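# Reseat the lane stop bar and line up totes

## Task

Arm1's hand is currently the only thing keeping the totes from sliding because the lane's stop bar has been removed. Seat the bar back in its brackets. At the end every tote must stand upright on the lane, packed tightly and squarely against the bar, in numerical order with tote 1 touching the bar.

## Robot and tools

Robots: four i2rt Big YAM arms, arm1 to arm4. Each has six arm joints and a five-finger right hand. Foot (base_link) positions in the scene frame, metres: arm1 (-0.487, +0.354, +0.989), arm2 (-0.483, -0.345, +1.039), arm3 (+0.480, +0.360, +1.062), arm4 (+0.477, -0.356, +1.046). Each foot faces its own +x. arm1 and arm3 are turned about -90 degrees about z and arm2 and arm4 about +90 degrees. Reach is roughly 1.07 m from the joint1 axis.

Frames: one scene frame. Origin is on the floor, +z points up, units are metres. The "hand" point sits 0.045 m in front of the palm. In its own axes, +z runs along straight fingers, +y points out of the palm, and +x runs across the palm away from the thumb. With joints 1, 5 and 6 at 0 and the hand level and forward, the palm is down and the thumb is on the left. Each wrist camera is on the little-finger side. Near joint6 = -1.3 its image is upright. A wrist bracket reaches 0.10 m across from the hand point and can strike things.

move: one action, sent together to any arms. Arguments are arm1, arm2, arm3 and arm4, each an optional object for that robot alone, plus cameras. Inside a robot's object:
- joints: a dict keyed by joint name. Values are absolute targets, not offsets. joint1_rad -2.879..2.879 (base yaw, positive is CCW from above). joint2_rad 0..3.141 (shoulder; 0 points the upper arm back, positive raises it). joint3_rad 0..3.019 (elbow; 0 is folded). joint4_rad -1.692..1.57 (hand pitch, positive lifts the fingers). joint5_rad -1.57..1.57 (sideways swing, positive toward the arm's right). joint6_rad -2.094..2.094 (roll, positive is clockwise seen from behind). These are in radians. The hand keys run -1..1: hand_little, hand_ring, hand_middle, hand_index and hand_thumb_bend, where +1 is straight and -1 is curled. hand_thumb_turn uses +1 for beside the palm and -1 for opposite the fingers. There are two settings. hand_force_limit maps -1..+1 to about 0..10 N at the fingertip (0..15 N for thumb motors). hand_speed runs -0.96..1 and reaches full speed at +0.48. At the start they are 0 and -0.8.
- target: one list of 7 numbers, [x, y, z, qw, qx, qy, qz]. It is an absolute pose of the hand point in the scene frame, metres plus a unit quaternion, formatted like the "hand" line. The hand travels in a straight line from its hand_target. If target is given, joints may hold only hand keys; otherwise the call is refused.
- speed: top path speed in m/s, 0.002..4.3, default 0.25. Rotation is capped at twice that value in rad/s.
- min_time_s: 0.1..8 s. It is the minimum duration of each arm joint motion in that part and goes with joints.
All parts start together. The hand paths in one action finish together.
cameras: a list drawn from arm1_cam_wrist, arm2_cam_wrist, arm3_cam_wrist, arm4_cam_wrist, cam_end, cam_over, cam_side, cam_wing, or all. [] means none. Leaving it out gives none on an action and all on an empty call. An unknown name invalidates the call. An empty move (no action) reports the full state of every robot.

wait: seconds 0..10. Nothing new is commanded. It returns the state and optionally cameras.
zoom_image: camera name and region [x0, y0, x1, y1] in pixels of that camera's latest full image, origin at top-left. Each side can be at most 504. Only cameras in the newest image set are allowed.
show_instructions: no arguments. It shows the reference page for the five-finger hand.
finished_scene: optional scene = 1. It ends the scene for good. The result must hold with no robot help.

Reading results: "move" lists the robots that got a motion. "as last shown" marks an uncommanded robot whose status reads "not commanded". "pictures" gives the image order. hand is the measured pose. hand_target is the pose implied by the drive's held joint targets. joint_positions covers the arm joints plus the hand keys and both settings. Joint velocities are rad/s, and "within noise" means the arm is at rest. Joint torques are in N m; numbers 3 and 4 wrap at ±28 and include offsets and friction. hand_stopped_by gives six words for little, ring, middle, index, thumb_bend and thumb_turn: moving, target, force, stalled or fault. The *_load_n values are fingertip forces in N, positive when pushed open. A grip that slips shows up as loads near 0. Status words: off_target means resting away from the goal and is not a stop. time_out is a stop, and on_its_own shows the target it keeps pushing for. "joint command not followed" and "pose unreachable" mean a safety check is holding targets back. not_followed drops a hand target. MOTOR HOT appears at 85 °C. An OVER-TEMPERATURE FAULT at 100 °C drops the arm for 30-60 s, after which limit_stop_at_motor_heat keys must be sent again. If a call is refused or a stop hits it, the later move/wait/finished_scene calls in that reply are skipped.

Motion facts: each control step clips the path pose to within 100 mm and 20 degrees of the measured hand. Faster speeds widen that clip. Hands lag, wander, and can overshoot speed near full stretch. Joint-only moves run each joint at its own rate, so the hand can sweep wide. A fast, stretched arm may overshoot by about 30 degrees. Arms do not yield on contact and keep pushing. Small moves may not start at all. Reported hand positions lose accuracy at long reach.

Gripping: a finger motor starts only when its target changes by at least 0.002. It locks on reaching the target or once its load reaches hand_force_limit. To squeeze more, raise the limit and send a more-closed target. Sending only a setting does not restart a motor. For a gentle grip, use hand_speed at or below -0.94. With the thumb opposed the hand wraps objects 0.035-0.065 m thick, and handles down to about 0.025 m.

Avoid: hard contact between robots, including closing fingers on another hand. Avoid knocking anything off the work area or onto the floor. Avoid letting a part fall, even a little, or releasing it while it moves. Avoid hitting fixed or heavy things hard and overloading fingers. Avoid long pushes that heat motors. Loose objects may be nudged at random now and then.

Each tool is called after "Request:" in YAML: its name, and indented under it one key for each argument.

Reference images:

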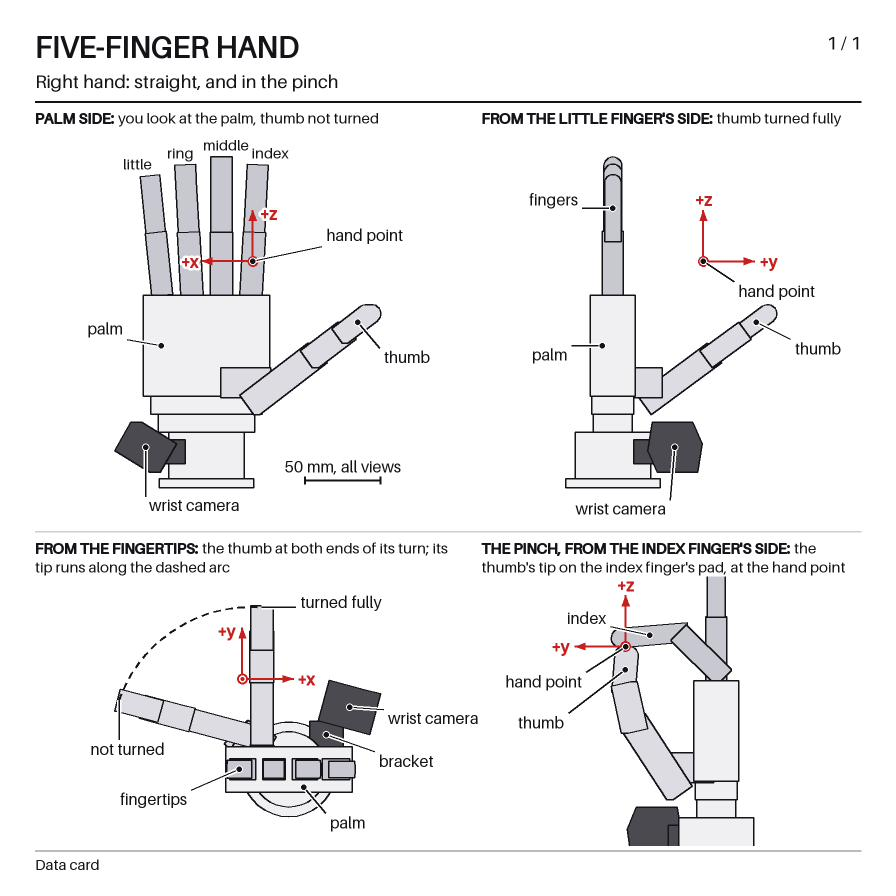

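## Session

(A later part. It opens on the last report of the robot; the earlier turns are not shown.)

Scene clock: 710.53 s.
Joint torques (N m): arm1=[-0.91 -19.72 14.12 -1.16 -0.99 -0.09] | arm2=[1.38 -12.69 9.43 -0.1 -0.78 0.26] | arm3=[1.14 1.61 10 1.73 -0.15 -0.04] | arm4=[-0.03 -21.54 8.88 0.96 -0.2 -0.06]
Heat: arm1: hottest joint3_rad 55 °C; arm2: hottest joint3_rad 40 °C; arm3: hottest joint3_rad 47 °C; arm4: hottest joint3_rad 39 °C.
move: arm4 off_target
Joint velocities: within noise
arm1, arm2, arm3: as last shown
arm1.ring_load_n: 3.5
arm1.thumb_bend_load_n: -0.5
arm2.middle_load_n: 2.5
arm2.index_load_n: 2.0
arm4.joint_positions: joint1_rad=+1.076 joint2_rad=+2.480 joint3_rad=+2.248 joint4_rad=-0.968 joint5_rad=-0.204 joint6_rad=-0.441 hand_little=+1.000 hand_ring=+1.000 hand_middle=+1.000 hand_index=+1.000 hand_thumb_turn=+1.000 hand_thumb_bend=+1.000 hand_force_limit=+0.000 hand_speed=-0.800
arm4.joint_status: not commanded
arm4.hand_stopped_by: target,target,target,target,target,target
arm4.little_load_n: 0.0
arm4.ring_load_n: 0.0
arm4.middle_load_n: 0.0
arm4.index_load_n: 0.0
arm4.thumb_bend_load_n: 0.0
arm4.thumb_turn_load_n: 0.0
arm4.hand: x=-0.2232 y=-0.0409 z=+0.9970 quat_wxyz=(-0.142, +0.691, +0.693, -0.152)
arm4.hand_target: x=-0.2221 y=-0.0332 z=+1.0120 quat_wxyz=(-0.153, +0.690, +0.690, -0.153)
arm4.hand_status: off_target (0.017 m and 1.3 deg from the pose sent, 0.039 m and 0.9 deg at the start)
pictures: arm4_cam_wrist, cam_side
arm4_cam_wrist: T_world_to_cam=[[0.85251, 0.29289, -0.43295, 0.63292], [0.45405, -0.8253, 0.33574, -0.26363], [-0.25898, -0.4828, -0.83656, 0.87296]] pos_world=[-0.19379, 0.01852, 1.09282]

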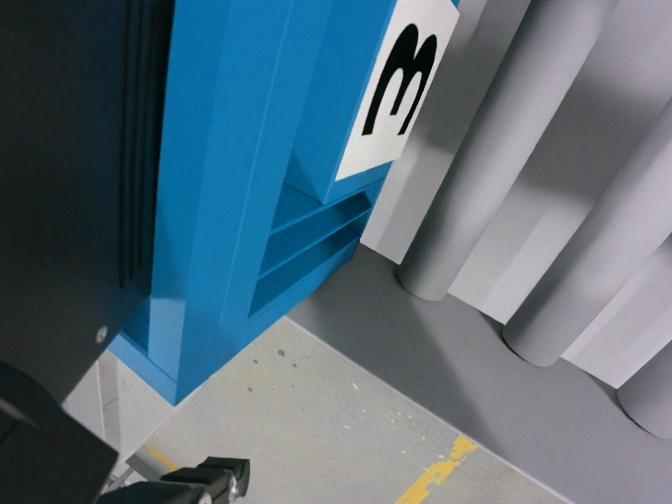

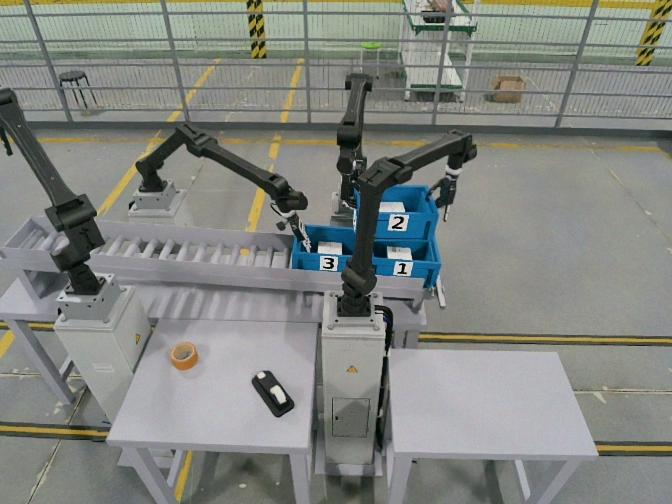

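Request:
move:
  arm4: {"target":[-0.12,-0.033,1.020,-0.110,0.6985,0.6985,-0.110],"speed":0.08}
  cameras: ["cam_side"]

Request:
move:
  arm4: {"target":[-0.02,-0.033,1.025,-0.06,0.7045,0.7045,-0.06],"speed":0.08}
  cameras: ["cam_side","arm4_cam_wrist"]

Scene clock: 713.50 s.
Joint torques (N m): arm1=[-0.97 -19.72 14.13 -1.16 -0.99 -0.09] | arm2=[1.38 -12.63 9.4 0.02 -0.77 0.27] | arm3=[1.26 1.55 10.02 1.76 -0.13 -0.04] | arm4=[-0.09 -19.37 8.06 0.99 -0.13 -0.12]
Heat: arm1: hottest joint3_rad 55 °C; arm2: hottest joint3_rad 40 °C; arm3: hottest joint3_rad 47 °C; arm4: hottest joint3_rad 39 °C.
move: arm4 off_target
Joint velocities: within noise
arm1, arm2, arm3: as last shown
arm1.ring_load_n: 3.0
arm1.thumb_bend_load_n: 0.0
arm2.middle_load_n: 2.0
arm2.index_load_n: 1.5
arm2.thumb_bend_load_n: -0.5
arm4.joint_positions: joint1_rad=+1.026 joint2_rad=+2.280 joint3_rad=+1.913 joint4_rad=-0.953 joint5_rad=-0.165 joint6_rad=-0.501 hand_little=+1.000 hand_ring=+1.000 hand_middle=+1.000 hand_index=+1.000 hand_thumb_turn=+1.000 hand_thumb_bend=+1.000 hand_force_limit=+0.000 hand_speed=-0.800
arm4.joint_status: not commanded
arm4.hand_stopped_by: target,target,target,target,target,target
arm4.little_load_n: 0.0
arm4.ring_load_n: 0.0
arm4.middle_load_n: 0.0
arm4.index_load_n: 0.0
arm4.thumb_bend_load_n: 0.0
arm4.thumb_turn_load_n: 0.0
arm4.hand: x=-0.1235 y=-0.0413 z=+1.0087 quat_wxyz=(-0.099, +0.701, +0.698, -0.110)
arm4.hand_target: x=-0.1200 y=-0.0329 z=+1.0199 quat_wxyz=(-0.110, +0.699, +0.698, -0.110)
arm4.hand_status: off_target (0.014 m and 1.3 deg from the pose sent, 0.106 m and 6.1 deg at the start)

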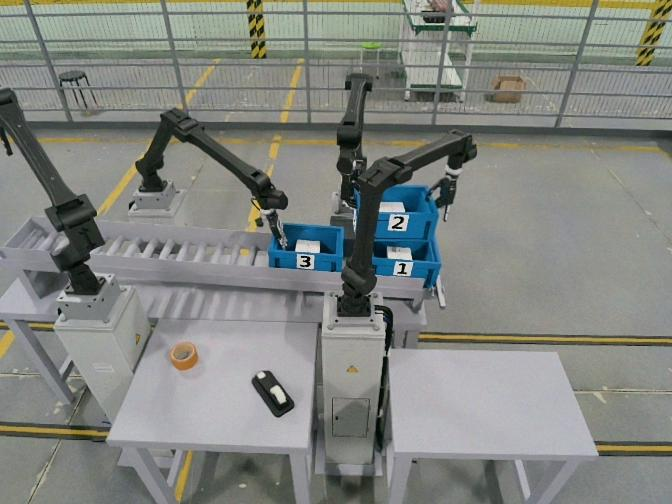

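Scene clock: 715.40 s.
Joint torques (N m): arm1=[-0.91 -19.78 14.12 -1.16 -0.98 -0.09] | arm2=[1.14 -12.86 9.51 -0.09 -0.79 0.29] | arm3=[1.2 1.38 9.98 1.8 -0.13 -0.05] | arm4=[-0.21 -17.49 7.72 0.32 -0.07 -0.16]
Heat: arm1: hottest joint3_rad 56 °C; arm2: hottest joint3_rad 40 °C; arm3: hottest joint3_rad 47 °C; arm4: hottest joint3_rad 39 °C.
move: arm4 off_target
Joint velocities: within noise
arm1, arm2, arm3: as last shown
arm1.thumb_bend_load_n: -0.5
arm2.index_load_n: 2.0
arm2.thumb_bend_load_n: 0.0
arm3.thumb_bend_load_n: 0.5
arm4.joint_positions: joint1_rad=+0.967 joint2_rad=+2.140 joint3_rad=+1.683 joint4_rad=-0.976 joint5_rad=-0.104 joint6_rad=-0.574 hand_little=+1.000 hand_ring=+1.000 hand_middle=+1.000 hand_index=+1.000 hand_thumb_turn=+1.000 hand_thumb_bend=+1.000 hand_force_limit=+0.000 hand_speed=-0.800
arm4.joint_status: not commanded
arm4.hand_stopped_by: target,target,target,target,target,target
arm4.little_load_n: 0.0
arm4.ring_load_n: -0.5
arm4.middle_load_n: 0.0
arm4.index_load_n: 0.0
arm4.thumb_bend_load_n: -0.5
arm4.thumb_turn_load_n: 0.0
arm4.hand: x=-0.0273 y=-0.0376 z=+1.0159 quat_wxyz=(-0.057, +0.706, +0.703, -0.063)
arm4.hand_target: x=-0.0201 y=-0.0331 z=+1.0248 quat_wxyz=(-0.060, +0.705, +0.705, -0.060)
arm4.hand_status: off_target (0.013 m and 0.5 deg from the pose sent, 0.105 m and 7.4 deg at the start)
pictures: arm4_cam_wrist, cam_side
arm4_cam_wrist: T_world_to_cam=[[0.93461, 0.28848, -0.20806, 0.24661], [0.35242, -0.83017, 0.432, -0.45683], [-0.0481, -0.47707, -0.87755, 0.98872]] pos_world=[-0.02194, 0.0213, 1.1163]

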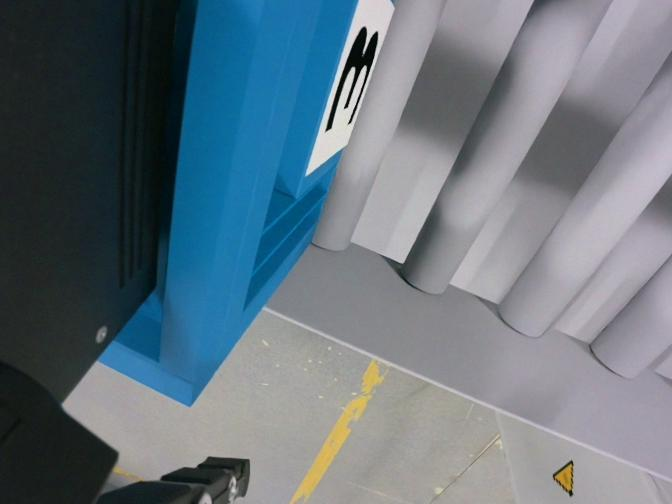

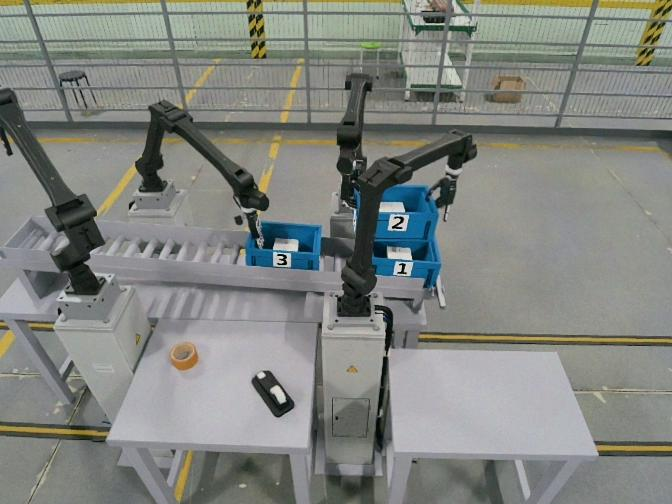

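Request:
move:
  arm4: {"target":[0.09,-0.033,1.030,-0.03,0.7065,0.7065,-0.03],"speed":0.08}

Request:
move:
  arm4: {"target":[0.19,-0.031,1.035,0,0.7071,0.7071,0],"speed":0.08}

Request:
move:
  arm4: {"target":[0.292,-0.030,1.040,0,0.7071,0.7071,0],"speed":0.08}
  cameras: ["cam_side","cam_over"]

Scene clock: 718.40 s.
Joint torques (N m): arm1=[-0.91 -19.72 14.11 -1.16 -0.99 -0.09] | arm2=[1.32 -12.86 9.44 -0.06 -0.81 0.26] | arm3=[1.26 1.32 10 1.74 -0.13 -0.04] | arm4=[-0.15 -15.5 7.04 0.64 -0.04 -0.09]
Heat: arm1: hottest joint3_rad 56 °C; arm2: hottest joint3_rad 40 °C; arm3: hottest joint3_rad 47 °C; arm4: hottest joint3_rad 39 °C.
move: arm4 done
Joint velocities: within noise
arm1.joint_positions: joint1_rad=-0.828 joint2_rad=+1.688 joint3_rad=+1.647 joint4_rad=-1.577 joint5_rad=-0.051 joint6_rad=+0.612 hand_little=+1.000 hand_ring=+0.000 hand_middle=+0.000 hand_index=+0.000 hand_thumb_turn=-1.000 hand_thumb_bend=+0.262 hand_force_limit=-0.400 hand_speed=-0.900
arm1.joint_status: not commanded
arm1.hand_stopped_by: target,target,target,target,force,target
arm1.little_load_n: 0.0
arm1.ring_load_n: 3.5
arm1.middle_load_n: 2.5
arm1.index_load_n: 2.0
arm1.thumb_bend_load_n: 0.0
arm1.thumb_turn_load_n: 0.0
arm1.hand: x=-0.7730 y=-0.0273 z=+1.2088 quat_wxyz=(-0.022, -0.647, -0.762, -0.021)
arm1.hand_target: x=-0.7739 y=-0.0346 z=+1.2441 quat_wxyz=(-0.030, -0.642, -0.766, +0.007)
arm1.hand_status: not commanded
arm2.joint_positions: joint1_rad=-0.146 joint2_rad=+1.286 joint3_rad=+1.135 joint4_rad=-1.429 joint5_rad=+0.035 joint6_rad=+1.474 hand_little=+1.000 hand_ring=+0.000 hand_middle=+0.000 hand_index=+0.000 hand_thumb_turn=-1.000 hand_thumb_bend=+0.281 hand_force_limit=-0.400 hand_speed=-0.900
arm2.joint_status: not commanded
arm2.hand_stopped_by: target,target,target,target,force,target
arm2.little_load_n: 0.0
arm2.ring_load_n: 3.5
arm2.middle_load_n: 2.0
arm2.index_load_n: 1.5
arm2.thumb_bend_load_n: 0.0
arm2.thumb_turn_load_n: 0.0
arm2.hand: x=-0.5050 y=+0.0382 z=+1.2245 quat_wxyz=(-0.014, +0.707, -0.707, +0.021)
arm2.hand_target: x=-0.5157 y=+0.0367 z=+1.2445 quat_wxyz=(-0.023, +0.707, -0.707, +0.000)
arm2.hand_status: not commanded
arm3: as last shown
arm3.thumb_bend_load_n: 0.0
arm4.joint_positions: joint1_rad=+0.873 joint2_rad=+1.976 joint3_rad=+1.416 joint4_rad=-0.960 joint5_rad=-0.062 joint6_rad=-0.673 hand_little=+1.000 hand_ring=+1.000 hand_middle=+1.000 hand_index=+1.000 hand_thumb_turn=+1.000 hand_thumb_bend=+1.000 hand_force_limit=+0.000 hand_speed=-0.800
arm4.joint_status: not commanded
arm4.hand_stopped_by: target,target,target,target,target,target
arm4.little_load_n: 0.0
arm4.ring_load_n: 0.0
arm4.middle_load_n: 0.0
arm4.index_load_n: 0.0
arm4.thumb_bend_load_n: 0.0
arm4.thumb_turn_load_n: 0.0
arm4.hand: x=+0.0857 y=-0.0377 z=+1.0235 quat_wxyz=(-0.022, +0.709, +0.705, -0.031)
arm4.hand_target: x=+0.0899 y=-0.0331 z=+1.0299 quat_wxyz=(-0.030, +0.706, +0.707, -0.030)
arm4.hand_status: done (0.009 m and 1.0 deg from the pose sent, 0.118 m and 4.9 deg at the start)
pictures: none

Scene clock: 720.30 s.
Joint torques (N m): arm1=[-0.91 -19.72 14.11 -1.14 -0.98 -0.09] | arm2=[1.26 -12.81 9.55 -0.06 -0.78 0.28] | arm3=[1.26 1.73 10 1.73 -0.14 -0.03] | arm4=[0.79 -13.22 6.74 0.17 0.09 -0.15]
Heat: arm1: hottest joint3_rad 56 °C; arm2: hottest joint3_rad 40 °C; arm3: hottest joint3_rad 47 °C; arm4: hottest joint3_rad 38 °C.
move: arm4 done
Joint velocities: within noise
arm1, arm2, arm3: as last shown
arm1.ring_load_n: 3.0
arm4.joint_positions: joint1_rad=+0.761 joint2_rad=+1.856 joint3_rad=+1.226 joint4_rad=-0.951 joint5_rad=-0.007 joint6_rad=-0.784 hand_little=+1.000 hand_ring=+1.000 hand_middle=+1.000 hand_index=+1.000 hand_thumb_turn=+1.000 hand_thumb_bend=+1.000 hand_force_limit=+0.000 hand_speed=-0.800
arm4.joint_status: not commanded
arm4.hand_stopped_by: target,target,target,target,target,target
arm4.little_load_n: 0.0
arm4.ring_load_n: 0.0
arm4.middle_load_n: 0.0
arm4.index_load_n: 0.0
arm4.thumb_bend_load_n: 0.0
arm4.thumb_turn_load_n: 0.0
arm4.hand: x=+0.1851 y=-0.0331 z=+1.0288 quat_wxyz=(+0.005, +0.710, +0.705, -0.001)
arm4.hand_target: x=+0.1900 y=-0.0311 z=+1.0348 quat_wxyz=(+0.000, +0.707, +0.707, +0.000)
arm4.hand_status: done (0.008 m and 0.7 deg from the pose sent, 0.105 m and 4.4 deg at the start)
pictures: none

Scene clock: 722.30 s.
Joint torques (N m): arm1=[-0.85 -19.72 14.12 -1.16 -0.98 -0.09] | arm2=[1.49 -12.63 9.47 0.01 -0.75 0.27] | arm3=[1.38 1.49 10.03 1.78 -0.13 -0.04] | arm4=[0.21 -11.11 6.49 0.4 -0.07 -0.14]
Heat: arm1: hottest joint3_rad 57 °C; arm2: hottest joint3_rad 40 °C; arm3: hottest joint3_rad 47 °C; arm4: hottest joint3_rad 38 °C.
move: arm4 done
Joint velocities: within noise
arm1, arm2, arm3: as last shown
arm1.ring_load_n: 3.5
arm1.index_load_n: 1.5
arm4.joint_positions: joint1_rad=+0.591 joint2_rad=+1.709 joint3_rad=+1.028 joint4_rad=-0.906 joint5_rad=-0.006 joint6_rad=-0.956 hand_little=+1.000 hand_ring=+1.000 hand_middle=+1.000 hand_index=+1.000 hand_thumb_turn=+1.000 hand_thumb_bend=+1.000 hand_force_limit=+0.000 hand_speed=-0.800
arm4.joint_status: not commanded
arm4.hand_stopped_by: target,target,target,target,target,target
arm4.little_load_n: 0.0
arm4.ring_load_n: 0.0
arm4.middle_load_n: 0.0
arm4.index_load_n: 0.5
arm4.thumb_bend_load_n: 0.0
arm4.thumb_turn_load_n: 0.0
arm4.hand: x=+0.2880 y=-0.0320 z=+1.0356 quat_wxyz=(+0.007, +0.709, +0.705, -0.002)
arm4.hand_target: x=+0.2919 y=-0.0301 z=+1.0399 quat_wxyz=(+0.000, +0.707, +0.707, +0.000)
arm4.hand_status: done (0.006 m and 0.9 deg from the pose sent, 0.108 m and 0.7 deg at the start)
pictures: cam_over, cam_side

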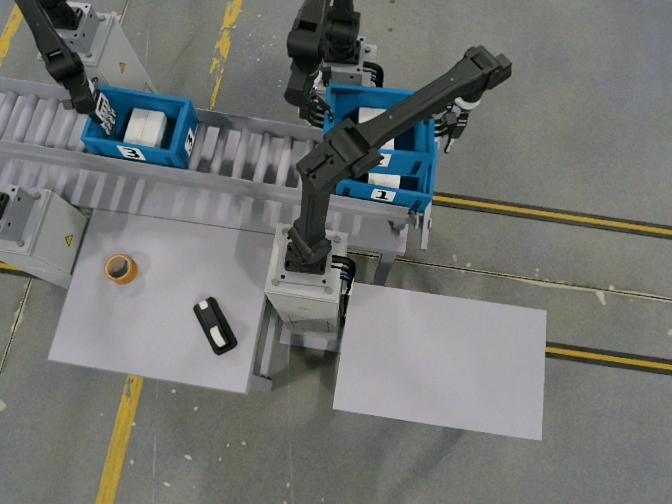

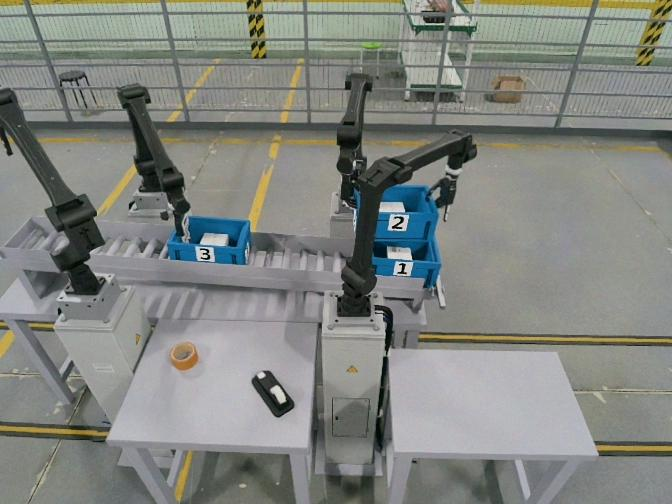

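Request:
move:
  arm1: {"target":[-0.660,-0.036,1.240,0.030,0.6425,0.7657,-0.007],"speed":0.12}
  arm2: {"target":[-0.401,0.037,1.248,-0.024,0.707,-0.707,0],"speed":0.12}

Request:
move:
  arm1: {"target":[-0.545,-0.036,1.232,0.030,0.6425,0.7657,-0.007],"speed":0.12}
  arm2: {"target":[-0.286,0.037,1.250,-0.024,0.707,-0.707,0],"speed":0.12}
  cameras: ["cam_side"]

Request:
move:
  arm1: {"target":[-0.432,-0.036,1.222,0.030,0.6425,0.7657,-0.007],"speed":0.12}
  arm2: {"target":[-0.173,0.037,1.248,-0.024,0.707,-0.707,0],"speed":0.12}
  cameras: ["cam_side","cam_over","cam_end"]

Scene clock: 726.83 s.
Joint torques (N m): arm1=[0.44 -18.55 9.92 -0.2 -0.75 0.15] | arm2=[0.38 -10.46 14.72 0.25 -0.66 -0.13] | arm3=[1.26 1.67 10.09 1.81 -0.13 -0.04] | arm4=[0.03 -10.7 6.63 0.64 -0.04 -0.14]
Heat: arm1: hottest joint3_rad 57 °C; arm2: hottest joint3_rad 40 °C; arm3: hottest joint3_rad 47 °C; arm4: hottest joint3_rad 38 °C.
move: arm1 off_target; arm2 off_target
Joint velocities: within noise
arm1.joint_positions: joint1_rad=-0.661 joint2_rad=+1.512 joint3_rad=+1.459 joint4_rad=-1.546 joint5_rad=-0.055 joint6_rad=+0.777 hand_little=+1.000 hand_ring=+0.000 hand_middle=+0.000 hand_index=+0.000 hand_thumb_turn=-1.000 hand_thumb_bend=+0.262 hand_force_limit=-0.400 hand_speed=-0.900
arm1.joint_status: not commanded
arm1.hand_stopped_by: target,target,target,target,force,target
arm1.little_load_n: 0.0
arm1.ring_load_n: 3.5
arm1.middle_load_n: 2.5
arm1.index_load_n: 1.0
arm1.thumb_bend_load_n: 0.0
arm1.thumb_turn_load_n: 0.0
arm1.hand: x=-0.6713 y=-0.0317 z=+1.2162 quat_wxyz=(-0.021, -0.646, -0.763, -0.016)
arm1.hand_target: x=-0.6599 y=-0.0353 z=+1.2394 quat_wxyz=(-0.030, -0.642, -0.766, +0.007)
arm1.hand_status: off_target (0.027 m and 2.9 deg from the pose sent, 0.118 m and 3.3 deg at the start)
arm2.joint_positions: joint1_rad=-0.448 joint2_rad=+1.321 joint3_rad=+1.138 joint4_rad=-1.429 joint5_rad=+0.023 joint6_rad=+1.202 hand_little=+1.000 hand_ring=+0.000 hand_middle=+0.000 hand_index=+0.000 hand_thumb_turn=-1.000 hand_thumb_bend=+0.281 hand_force_limit=-0.400 hand_speed=-0.900
arm2.joint_status: not commanded
arm2.hand_stopped_by: target,target,target,target,force,target
arm2.little_load_n: 0.0
arm2.ring_load_n: 3.0
arm2.middle_load_n: 2.5
arm2.index_load_n: 2.0
arm2.thumb_bend_load_n: 0.0
arm2.thumb_turn_load_n: 0.0
arm2.hand: x=-0.4020 y=+0.0152 z=+1.2159 quat_wxyz=(+0.008, +0.697, -0.717, +0.023)
arm2.hand_target: x=-0.4015 y=+0.0350 z=+1.2478 quat_wxyz=(-0.024, +0.707, -0.707, +0.000)
arm2.hand_status: off_target (0.039 m and 4.8 deg from the pose sent, 0.107 m and 2.7 deg at the start)
arm3, arm4: as last shown
arm4.index_load_n: 0.0
pictures: none

Scene clock: 728.50 s.
Joint torques (N m): arm1=[0.73 -15.62 10.18 0.09 -1.04 0.21] | arm2=[0.44 -12.92 14.15 -0.06 -0.78 -0.06] | arm3=[1.26 1.55 10.02 1.8 -0.15 -0.04] | arm4=[-0.21 -11.58 6.38 0.42 -0.03 -0.14]
Heat: arm1: hottest joint3_rad 56 °C; arm2: hottest joint3_rad 41 °C; arm3: hottest joint3_rad 47 °C; arm4: hottest joint3_rad 38 °C.
move: arm1 off_target; arm2 off_target
Joint velocities: within noise
arm1.joint_positions: joint1_rad=-0.413 joint2_rad=+1.366 joint3_rad=+1.294 joint4_rad=-1.518 joint5_rad=-0.042 joint6_rad=+1.024 hand_little=+1.000 hand_ring=+0.000 hand_middle=+0.000 hand_index=+0.000 hand_thumb_turn=-1.000 hand_thumb_bend=+0.262 hand_force_limit=-0.400 hand_speed=-0.900
arm1.joint_status: not commanded
arm1.hand_stopped_by: target,target,target,target,force,target
arm1.little_load_n: 0.0
arm1.ring_load_n: 3.5
arm1.middle_load_n: 2.0
arm1.index_load_n: 1.0
arm1.thumb_bend_load_n: 0.0
arm1.thumb_turn_load_n: 0.0
arm1.hand: x=-0.5570 y=-0.0309 z=+1.2098 quat_wxyz=(-0.012, -0.646, -0.763, -0.015)
arm1.hand_target: x=-0.5451 y=-0.0353 z=+1.2317 quat_wxyz=(-0.031, -0.642, -0.766, +0.007)
arm1.hand_status: off_target (0.026 m and 3.3 deg from the pose sent, 0.128 m and 2.9 deg at the start)
arm2.joint_positions: joint1_rad=-0.699 joint2_rad=+1.471 joint3_rad=+1.293 joint4_rad=-1.421 joint5_rad=+0.016 joint6_rad=+0.946 hand_little=+1.000 hand_ring=+0.000 hand_middle=+0.000 hand_index=+0.000 hand_thumb_turn=-1.000 hand_thumb_bend=+0.281 hand_force_limit=-0.400 hand_speed=-0.900
arm2.joint_status: not commanded
arm2.hand_stopped_by: target,target,target,target,force,target
arm2.little_load_n: 0.0
arm2.ring_load_n: 3.0
arm2.middle_load_n: 2.0
arm2.index_load_n: 1.5
arm2.thumb_bend_load_n: 0.0
arm2.thumb_turn_load_n: 0.0
arm2.hand: x=-0.2888 y=+0.0186 z=+1.2201 quat_wxyz=(+0.007, +0.698, -0.716, +0.014)
arm2.hand_target: x=-0.2869 y=+0.0355 z=+1.2498 quat_wxyz=(-0.024, +0.707, -0.707, +0.000)
arm2.hand_status: off_target (0.035 m and 4.1 deg from the pose sent, 0.123 m and 4.8 deg at the start)
arm3.joint_positions: joint1_rad=+0.859 joint2_rad=+0.647 joint3_rad=+1.405 joint4_rad=-1.258 joint5_rad=-0.253 joint6_rad=-1.430 hand_little=+1.000 hand_ring=+1.000 hand_middle=+1.000 hand_index=+1.000 hand_thumb_turn=+1.000 hand_thumb_bend=+1.000 hand_force_limit=+0.000 hand_speed=-0.800
arm3.joint_status: not commanded
arm3.hand_stopped_by: target,target,target,target,target,target
arm3.little_load_n: 0.0
arm3.ring_load_n: 0.0
arm3.middle_load_n: 0.0
arm3.index_load_n: 0.0
arm3.thumb_bend_load_n: 0.0
arm3.thumb_turn_load_n: 0.0
arm3.hand: x=+0.6672 y=+0.1753 z=+1.5705 quat_wxyz=(+0.036, +0.799, -0.304, +0.517)
arm3.hand_target: x=+0.6666 y=+0.1756 z=+1.5831 quat_wxyz=(+0.041, +0.793, -0.300, +0.528)
arm3.hand_status: not commanded
arm4: as last shown

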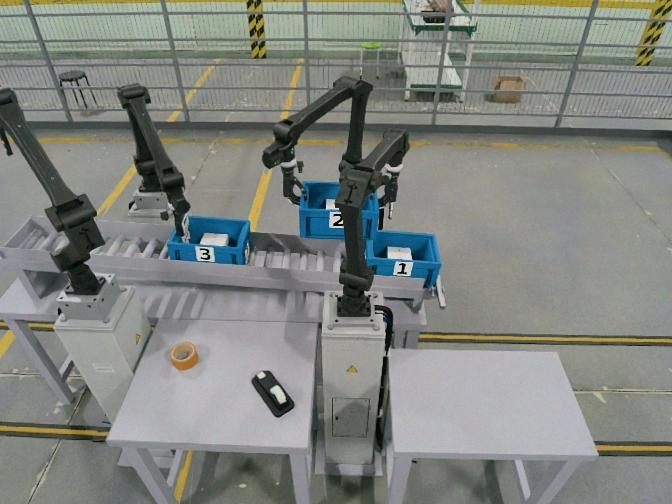

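Scene clock: 730.20 s.
Joint torques (N m): arm1=[0.62 -14.33 10.43 0.38 -0.94 0.14] | arm2=[0.5 -17.44 14.26 -0.75 -0.68 -0.06] | arm3=[1.38 1.55 9.99 1.78 -0.12 -0.05] | arm4=[-0.03 -11.11 6.42 0.35 -0.01 -0.18]
Heat: arm1: hottest joint3_rad 56 °C; arm2: hottest joint3_rad 41 °C; arm3: hottest joint3_rad 47 °C; arm4: hottest joint3_rad 37 °C.
move: arm1 off_target; arm2 off_target
Joint velocities: within noise
arm1.joint_positions: joint1_rad=-0.111 joint2_rad=+1.299 joint3_rad=+1.210 joint4_rad=-1.492 joint5_rad=-0.031 joint6_rad=+1.326 hand_little=+1.000 hand_ring=+0.000 hand_middle=+0.000 hand_index=+0.000 hand_thumb_turn=-1.000 hand_thumb_bend=+0.262 hand_force_limit=-0.400 hand_speed=-0.900
arm1.joint_status: not commanded
arm1.hand_stopped_by: target,target,target,target,force,target
arm1.little_load_n: 0.0
arm1.ring_load_n: 4.0
arm1.middle_load_n: 3.0
arm1.index_load_n: 2.0
arm1.thumb_bend_load_n: 0.0
arm1.thumb_turn_load_n: 0.0
arm1.hand: x=-0.4434 y=-0.0308 z=+1.1993 quat_wxyz=(-0.004, -0.645, -0.764, -0.013)
arm1.hand_target: x=-0.4322 y=-0.0352 z=+1.2219 quat_wxyz=(-0.030, -0.642, -0.766, +0.006)
arm1.hand_status: off_target (0.026 m and 3.8 deg from the pose sent, 0.126 m and 3.3 deg at the start)
arm2.joint_positions: joint1_rad=-0.878 joint2_rad=+1.674 joint3_rad=+1.512 joint4_rad=-1.424 joint5_rad=+0.007 joint6_rad=+0.765 hand_little=+1.000 hand_ring=+0.000 hand_middle=+0.000 hand_index=+0.000 hand_thumb_turn=-1.000 hand_thumb_bend=+0.281 hand_force_limit=-0.400 hand_speed=-0.900
arm2.joint_status: not commanded
arm2.hand_stopped_by: target,target,target,target,force,target
arm2.little_load_n: 0.5
arm2.ring_load_n: 3.5
arm2.middle_load_n: 2.0
arm2.index_load_n: 2.0
arm2.thumb_bend_load_n: 0.5
arm2.thumb_turn_load_n: 0.0
arm2.hand: x=-0.1750 y=+0.0237 z=+1.2144 quat_wxyz=(+0.002, +0.699, -0.715, +0.008)
arm2.hand_target: x=-0.1741 y=+0.0358 z=+1.2476 quat_wxyz=(-0.025, +0.707, -0.707, +0.000)
arm2.hand_status: off_target (0.036 m and 3.3 deg from the pose sent, 0.120 m and 4.1 deg at the start)
arm3, arm4: as last shown
arm4.thumb_bend_load_n: -0.5
pictures: cam_end, cam_over, cam_side

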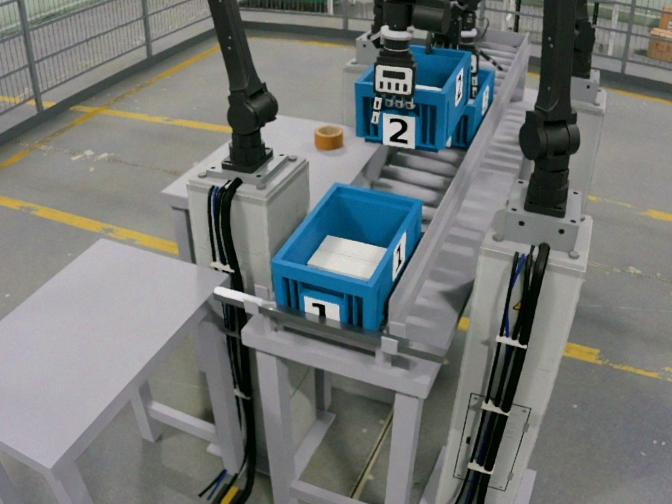

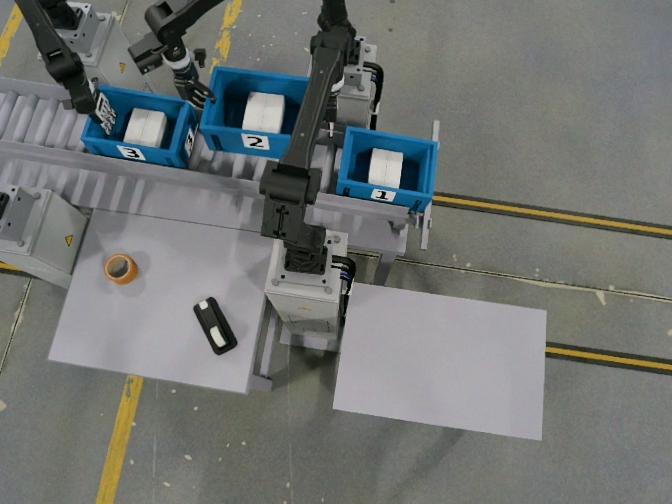

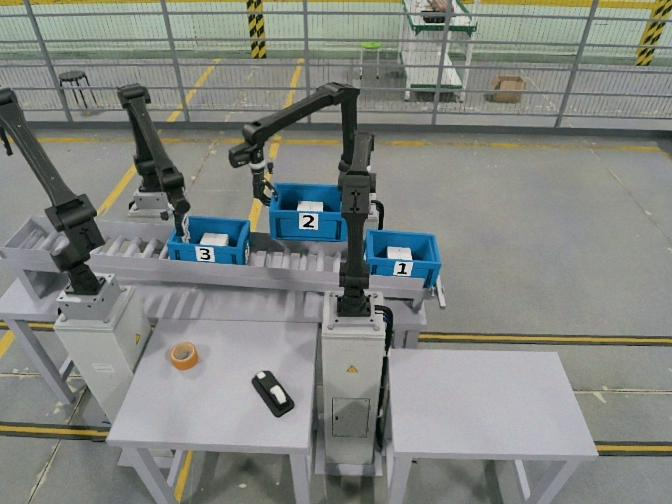

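Request:
zoom_image:
  camera: "cam_end"
  region: [200, 20, 560, 380]

Request:
zoom_image:
  camera: "cam_over"
  region: [60, 50, 450, 260]

Scaled by 1.400 from the camera's image (finer frame: 960x720).

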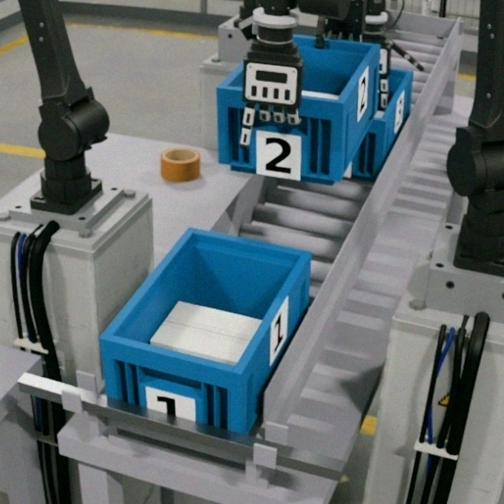

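Scaled by 1.292 from the camera's image (finer frame: 960x720).

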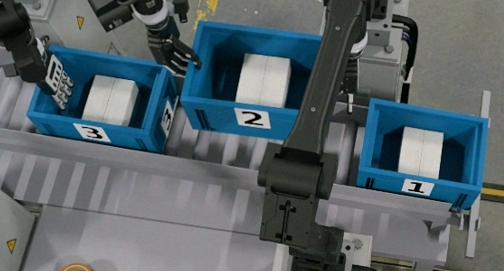

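Request:
zoom_image:
  camera: "cam_over"
  region: [180, 60, 360, 220]

Scaled by 2.800 from the camera's image (finer frame: 960x720).

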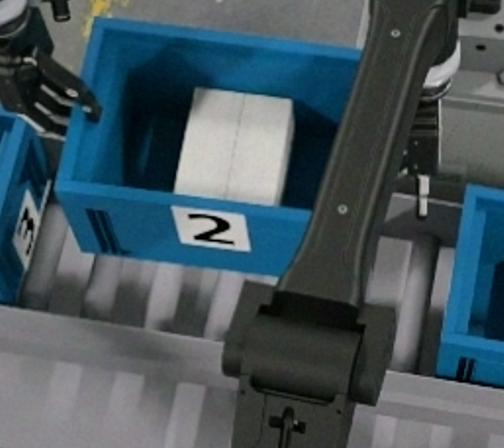

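Request:
move:
  arm1: {"target":[-0.418,-0.031,1.150,0.030,0.6425,0.7657,-0.007],"speed":0.08}
  arm2: {"target":[-0.158,0.041,1.168,-0.024,0.707,-0.707,0],"speed":0.08}
  cameras: ["cam_side","cam_end","cam_over"]

Scene clock: 744.00 s.
Joint torques (N m): arm1=[0.56 -12.51 10.22 0.53 -0.64 0.17] | arm2=[-0.67 -18.26 8.9 0.44 -0.49 -0.05] | arm3=[1.26 1.44 10.02 1.77 -0.12 -0.01] | arm4=[-0.03 -11.05 6.35 0.35 0.03 -0.2]
Heat: arm1: hottest joint3_rad 55 °C; arm2: hottest joint3_rad 44 °C; arm3: hottest joint3_rad 47 °C; arm4: hottest joint3_rad 36 °C.
move: arm1 off_target; arm2 off_target
Joint velocities: within noise
arm1.joint_positions: joint1_rad=-0.069 joint2_rad=+1.294 joint3_rad=+1.029 joint4_rad=-1.302 joint5_rad=-0.035 joint6_rad=+1.367 hand_little=+1.000 hand_ring=+0.000 hand_middle=+0.000 hand_index=+0.000 hand_thumb_turn=-1.000 hand_thumb_bend=+0.262 hand_force_limit=-0.400 hand_speed=-0.900
arm1.joint_status: not commanded
arm1.hand_stopped_by: target,target,target,target,force,target
arm1.little_load_n: 0.0
arm1.ring_load_n: 2.5
arm1.middle_load_n: 2.5
arm1.index_load_n: 3.0
arm1.thumb_bend_load_n: 0.0
arm1.thumb_turn_load_n: -0.5
arm1.hand: x=-0.4276 y=-0.0209 z=+1.1336 quat_wxyz=(-0.010, -0.645, -0.764, -0.009)
arm1.hand_target: x=-0.4181 y=-0.0303 z=+1.1502 quat_wxyz=(-0.030, -0.642, -0.766, +0.007)
arm1.hand_status: off_target (0.021 m and 3.0 deg from the pose sent, 0.055 m and 3.7 deg at the start)
arm2.joint_positions: joint1_rad=-0.879 joint2_rad=+1.753 joint3_rad=+1.451 joint4_rad=-1.265 joint5_rad=+0.002 joint6_rad=+0.751 hand_little=+1.000 hand_ring=+0.000 hand_middle=+0.000 hand_index=+0.000 hand_thumb_turn=-1.000 hand_thumb_bend=+0.281 hand_force_limit=-0.400 hand_speed=-0.900
arm2.joint_status: not commanded
arm2.hand_stopped_by: target,target,target,target,force,target
arm2.little_load_n: 0.0
arm2.ring_load_n: 2.0
arm2.middle_load_n: 2.0
arm2.index_load_n: 3.5
arm2.thumb_bend_load_n: 0.0
arm2.thumb_turn_load_n: 0.0
arm2.hand: x=-0.1590 y=+0.0383 z=+1.1532 quat_wxyz=(-0.008, +0.704, -0.710, +0.006)
arm2.hand_target: x=-0.1581 y=+0.0408 z=+1.1678 quat_wxyz=(-0.024, +0.707, -0.707, +0.000)
arm2.hand_status: off_target (0.015 m and 2.0 deg from the pose sent, 0.052 m and 3.3 deg at the start)
arm3, arm4: as last shown
arm4.thumb_bend_load_n: 0.0
pictures: cam_end, cam_over, cam_side

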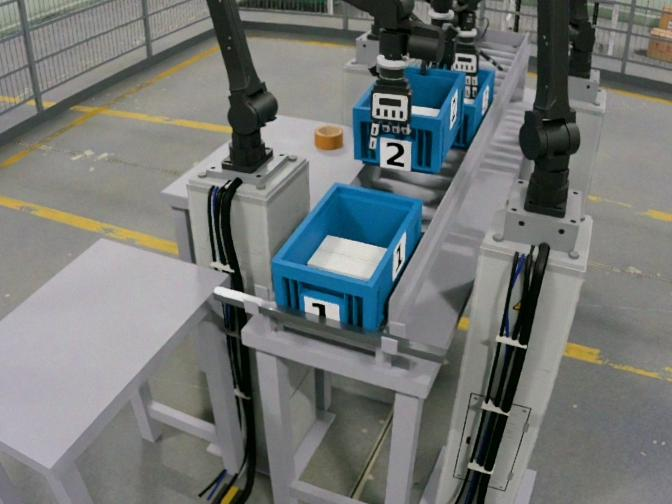

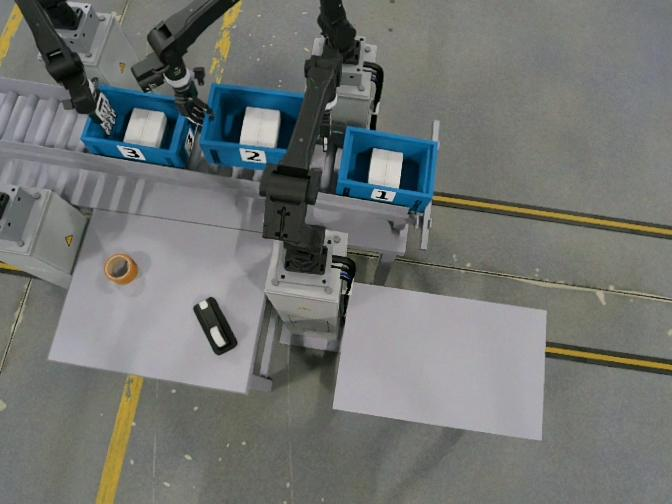

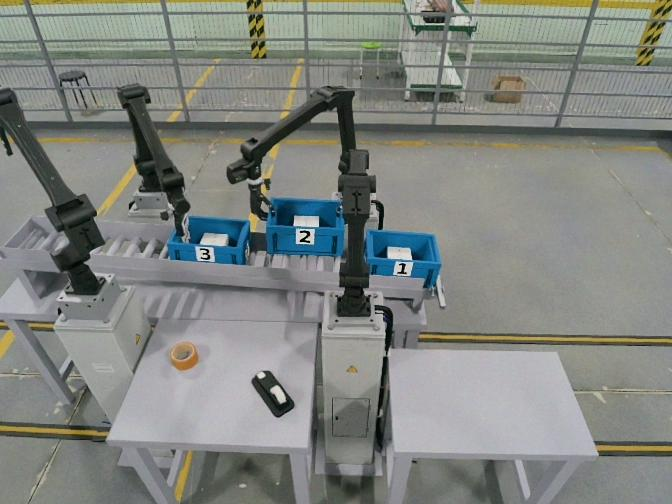

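Request:
move:
  arm1: {"target":[-0.420,-0.033,1.080,0.030,0.6425,0.7657,-0.007],"speed":0.08}
  arm2: {"target":[-0.159,0.037,1.093,-0.020,0.707,-0.707,0],"speed":0.08}
  cameras: ["cam_side","cam_end","cam_over"]

Scene clock: 746.97 s.
Joint torques (N m): arm1=[0.21 -12.75 9.42 0.49 -0.77 0.09] | arm2=[-0.73 -18.84 7.98 0.32 -0.48 -0.07] | arm3=[1.2 1.55 10.03 1.77 -0.15 -0.04] | arm4=[-0.03 -11.28 6.5 0.36 0.06 -0.15]
Heat: arm1: hottest joint3_rad 54 °C; arm2: hottest joint3_rad 44 °C; arm3: hottest joint3_rad 47 °C; arm4: hottest joint3_rad 36 °C.
move: arm1 off_target; arm2 off_target
Joint velocities: within noise
arm1.joint_positions: joint1_rad=-0.069 joint2_rad=+1.361 joint3_rad=+0.902 joint4_rad=-1.101 joint5_rad=-0.032 joint6_rad=+1.371 hand_little=+1.000 hand_ring=+0.000 hand_middle=+0.000 hand_index=+0.000 hand_thumb_turn=-1.000 hand_thumb_bend=+0.262 hand_force_limit=-0.400 hand_speed=-0.900
arm1.joint_status: not commanded
arm1.hand_stopped_by: target,target,target,target,force,target
arm1.little_load_n: 0.0
arm1.ring_load_n: 2.0
arm1.middle_load_n: 2.5
arm1.index_load_n: 3.0
arm1.thumb_bend_load_n: 0.0
arm1.thumb_turn_load_n: 0.0
arm1.hand: x=-0.4286 y=-0.0220 z=+1.0657 quat_wxyz=(-0.011, -0.646, -0.763, -0.006)
arm1.hand_target: x=-0.4201 y=-0.0325 z=+1.0801 quat_wxyz=(-0.030, -0.642, -0.766, +0.007)
arm1.hand_status: off_target (0.020 m and 2.7 deg from the pose sent, 0.055 m and 3.0 deg at the start)
arm2.joint_positions: joint1_rad=-0.882 joint2_rad=+1.814 joint3_rad=+1.333 joint4_rad=-1.085 joint5_rad=+0.002 joint6_rad=+0.750 hand_little=+1.000 hand_ring=+0.000 hand_middle=+0.000 hand_index=+0.000 hand_thumb_turn=-1.000 hand_thumb_bend=+0.281 hand_force_limit=-0.400 hand_speed=-0.900
arm2.joint_status: not commanded
arm2.hand_stopped_by: target,target,target,target,force,target
arm2.little_load_n: 0.0
arm2.ring_load_n: 1.5
arm2.middle_load_n: 2.0
arm2.index_load_n: 4.5
arm2.thumb_bend_load_n: 0.0
arm2.thumb_turn_load_n: 0.0
arm2.hand: x=-0.1596 y=+0.0348 z=+1.0813 quat_wxyz=(-0.009, +0.703, -0.711, +0.006)
arm2.hand_target: x=-0.1590 y=+0.0369 z=+1.0929 quat_wxyz=(-0.020, +0.707, -0.707, +0.000)
arm2.hand_status: off_target (0.012 m and 1.6 deg from the pose sent, 0.060 m and 1.6 deg at the start)
arm3, arm4: as last shown
pictures: cam_end, cam_over, cam_side

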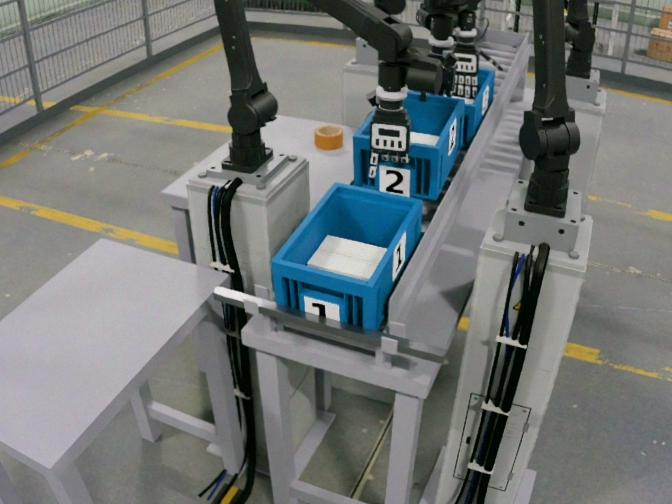

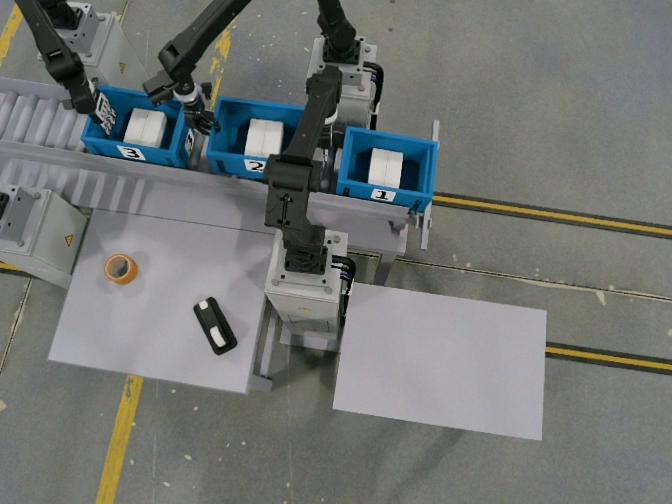

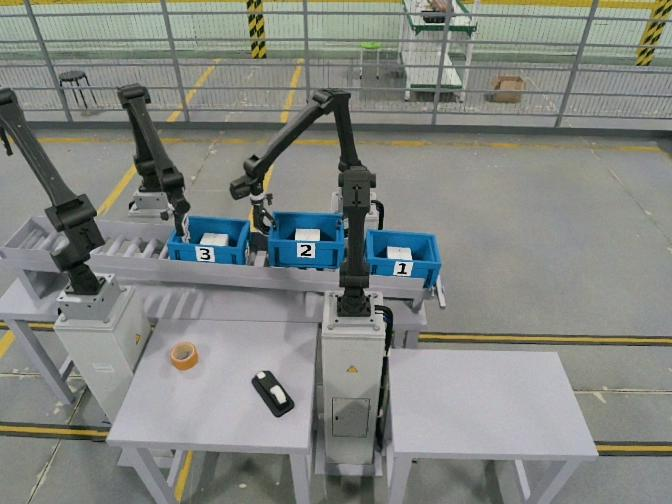

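Request:
move:
  arm1: {"target":[-0.420,-0.035,1.043,0.025,0.6425,0.7657,-0.006],"speed":0.06}
  arm2: {"target":[-0.159,0.034,1.054,-0.016,0.707,-0.707,0],"speed":0.06}
  cameras: ["cam_side","cam_end","cam_over"]

Request:
zoom_image:
  camera: "cam_over"
  region: [60, 60, 450, 240]

Request:
zoom_image:
  camera: "cam_side"
  region: [150, 180, 460, 320]

Scene clock: 749.73 s.
Joint torques (N m): arm1=[0.56 -13.04 8.73 0.46 -0.71 0.11] | arm2=[-0.62 -18.61 7.51 0.44 -0.49 -0.08] | arm3=[1.32 1.9 9.99 1.8 -0.13 -0.05] | arm4=[-0.44 -11.05 6.5 0.43 0 -0.14]
Heat: arm1: hottest joint3_rad 54 °C; arm2: hottest joint3_rad 43 °C; arm3: hottest joint3_rad 47 °C; arm4: hottest joint3_rad 36 °C.
move: arm1 off_target; arm2 done
Joint velocities: within noise
arm1.joint_positions: joint1_rad=-0.069 joint2_rad=+1.420 joint3_rad=+0.857 joint4_rad=-1.000 joint5_rad=-0.026 joint6_rad=+1.374 hand_little=+1.000 hand_ring=+0.000 hand_middle=+0.000 hand_index=+0.000 hand_thumb_turn=-1.000 hand_thumb_bend=+0.262 hand_force_limit=-0.400 hand_speed=-0.900
arm1.joint_status: not commanded
arm1.hand_stopped_by: target,target,target,target,force,target
arm1.little_load_n: 0.0
arm1.ring_load_n: 2.5
arm1.middle_load_n: 2.0
arm1.index_load_n: 2.5
arm1.thumb_bend_load_n: 0.0
arm1.thumb_turn_load_n: 0.0
arm1.hand: x=-0.4301 y=-0.0242 z=+1.0308 quat_wxyz=(-0.007, -0.647, -0.762, -0.005)
arm1.hand_target: x=-0.4201 y=-0.0345 z=+1.0432 quat_wxyz=(-0.025, -0.642, -0.766, +0.006)
arm1.hand_status: off_target (0.019 m and 2.5 deg from the pose sent, 0.028 m and 2.2 deg at the start)
arm2.joint_positions: joint1_rad=-0.884 joint2_rad=+1.860 joint3_rad=+1.288 joint4_rad=-1.001 joint5_rad=+0.002 joint6_rad=+0.750 hand_little=+1.000 hand_ring=+0.000 hand_middle=+0.000 hand_index=+0.000 hand_thumb_turn=-1.000 hand_thumb_bend=+0.281 hand_force_limit=-0.400 hand_speed=-0.900
arm2.joint_status: not commanded
arm2.hand_stopped_by: target,target,target,target,force,target
arm2.little_load_n: 0.0
arm2.ring_load_n: 1.5
arm2.middle_load_n: 2.0
arm2.index_load_n: 4.0
arm2.thumb_bend_load_n: 0.0
arm2.thumb_turn_load_n: 0.0
arm2.hand: x=-0.1606 y=+0.0320 z=+1.0439 quat_wxyz=(-0.006, +0.702, -0.712, +0.005)
arm2.hand_target: x=-0.1590 y=+0.0341 z=+1.0540 quat_wxyz=(-0.016, +0.707, -0.707, +0.000)
arm2.hand_status: done (0.010 m and 1.5 deg from the pose sent, 0.027 m and 1.2 deg at the start)
arm3, arm4: as last shown
pictures: cam_end, cam_over, cam_side

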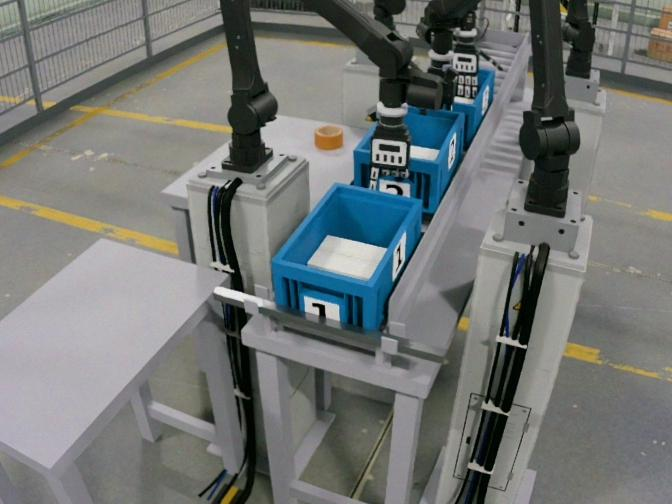

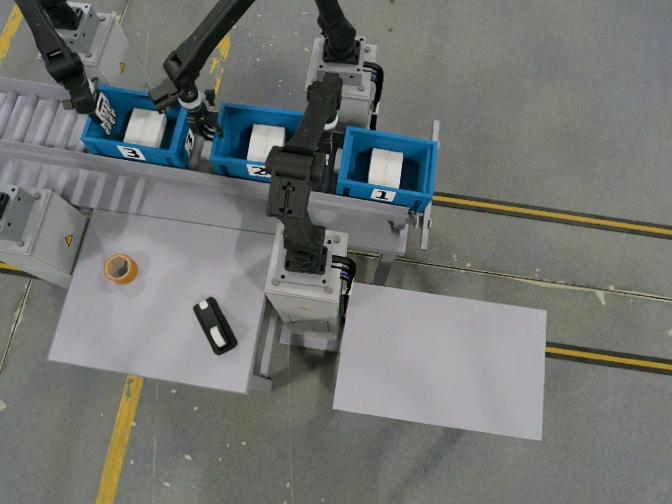

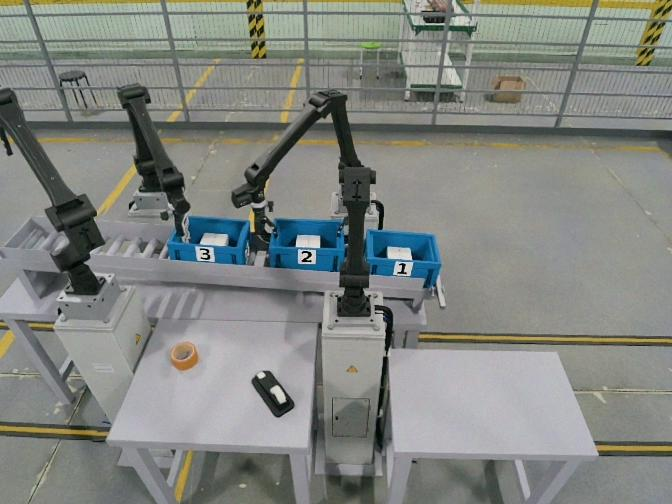

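Scaled by 1.292 from the camera's image (finer frame: 960x720).

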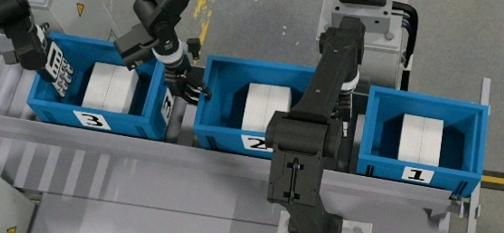

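Scaled by 1.626 from the camera's image (finer frame: 960x720).

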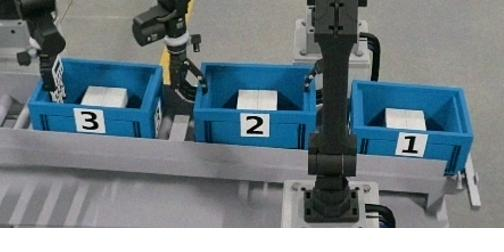

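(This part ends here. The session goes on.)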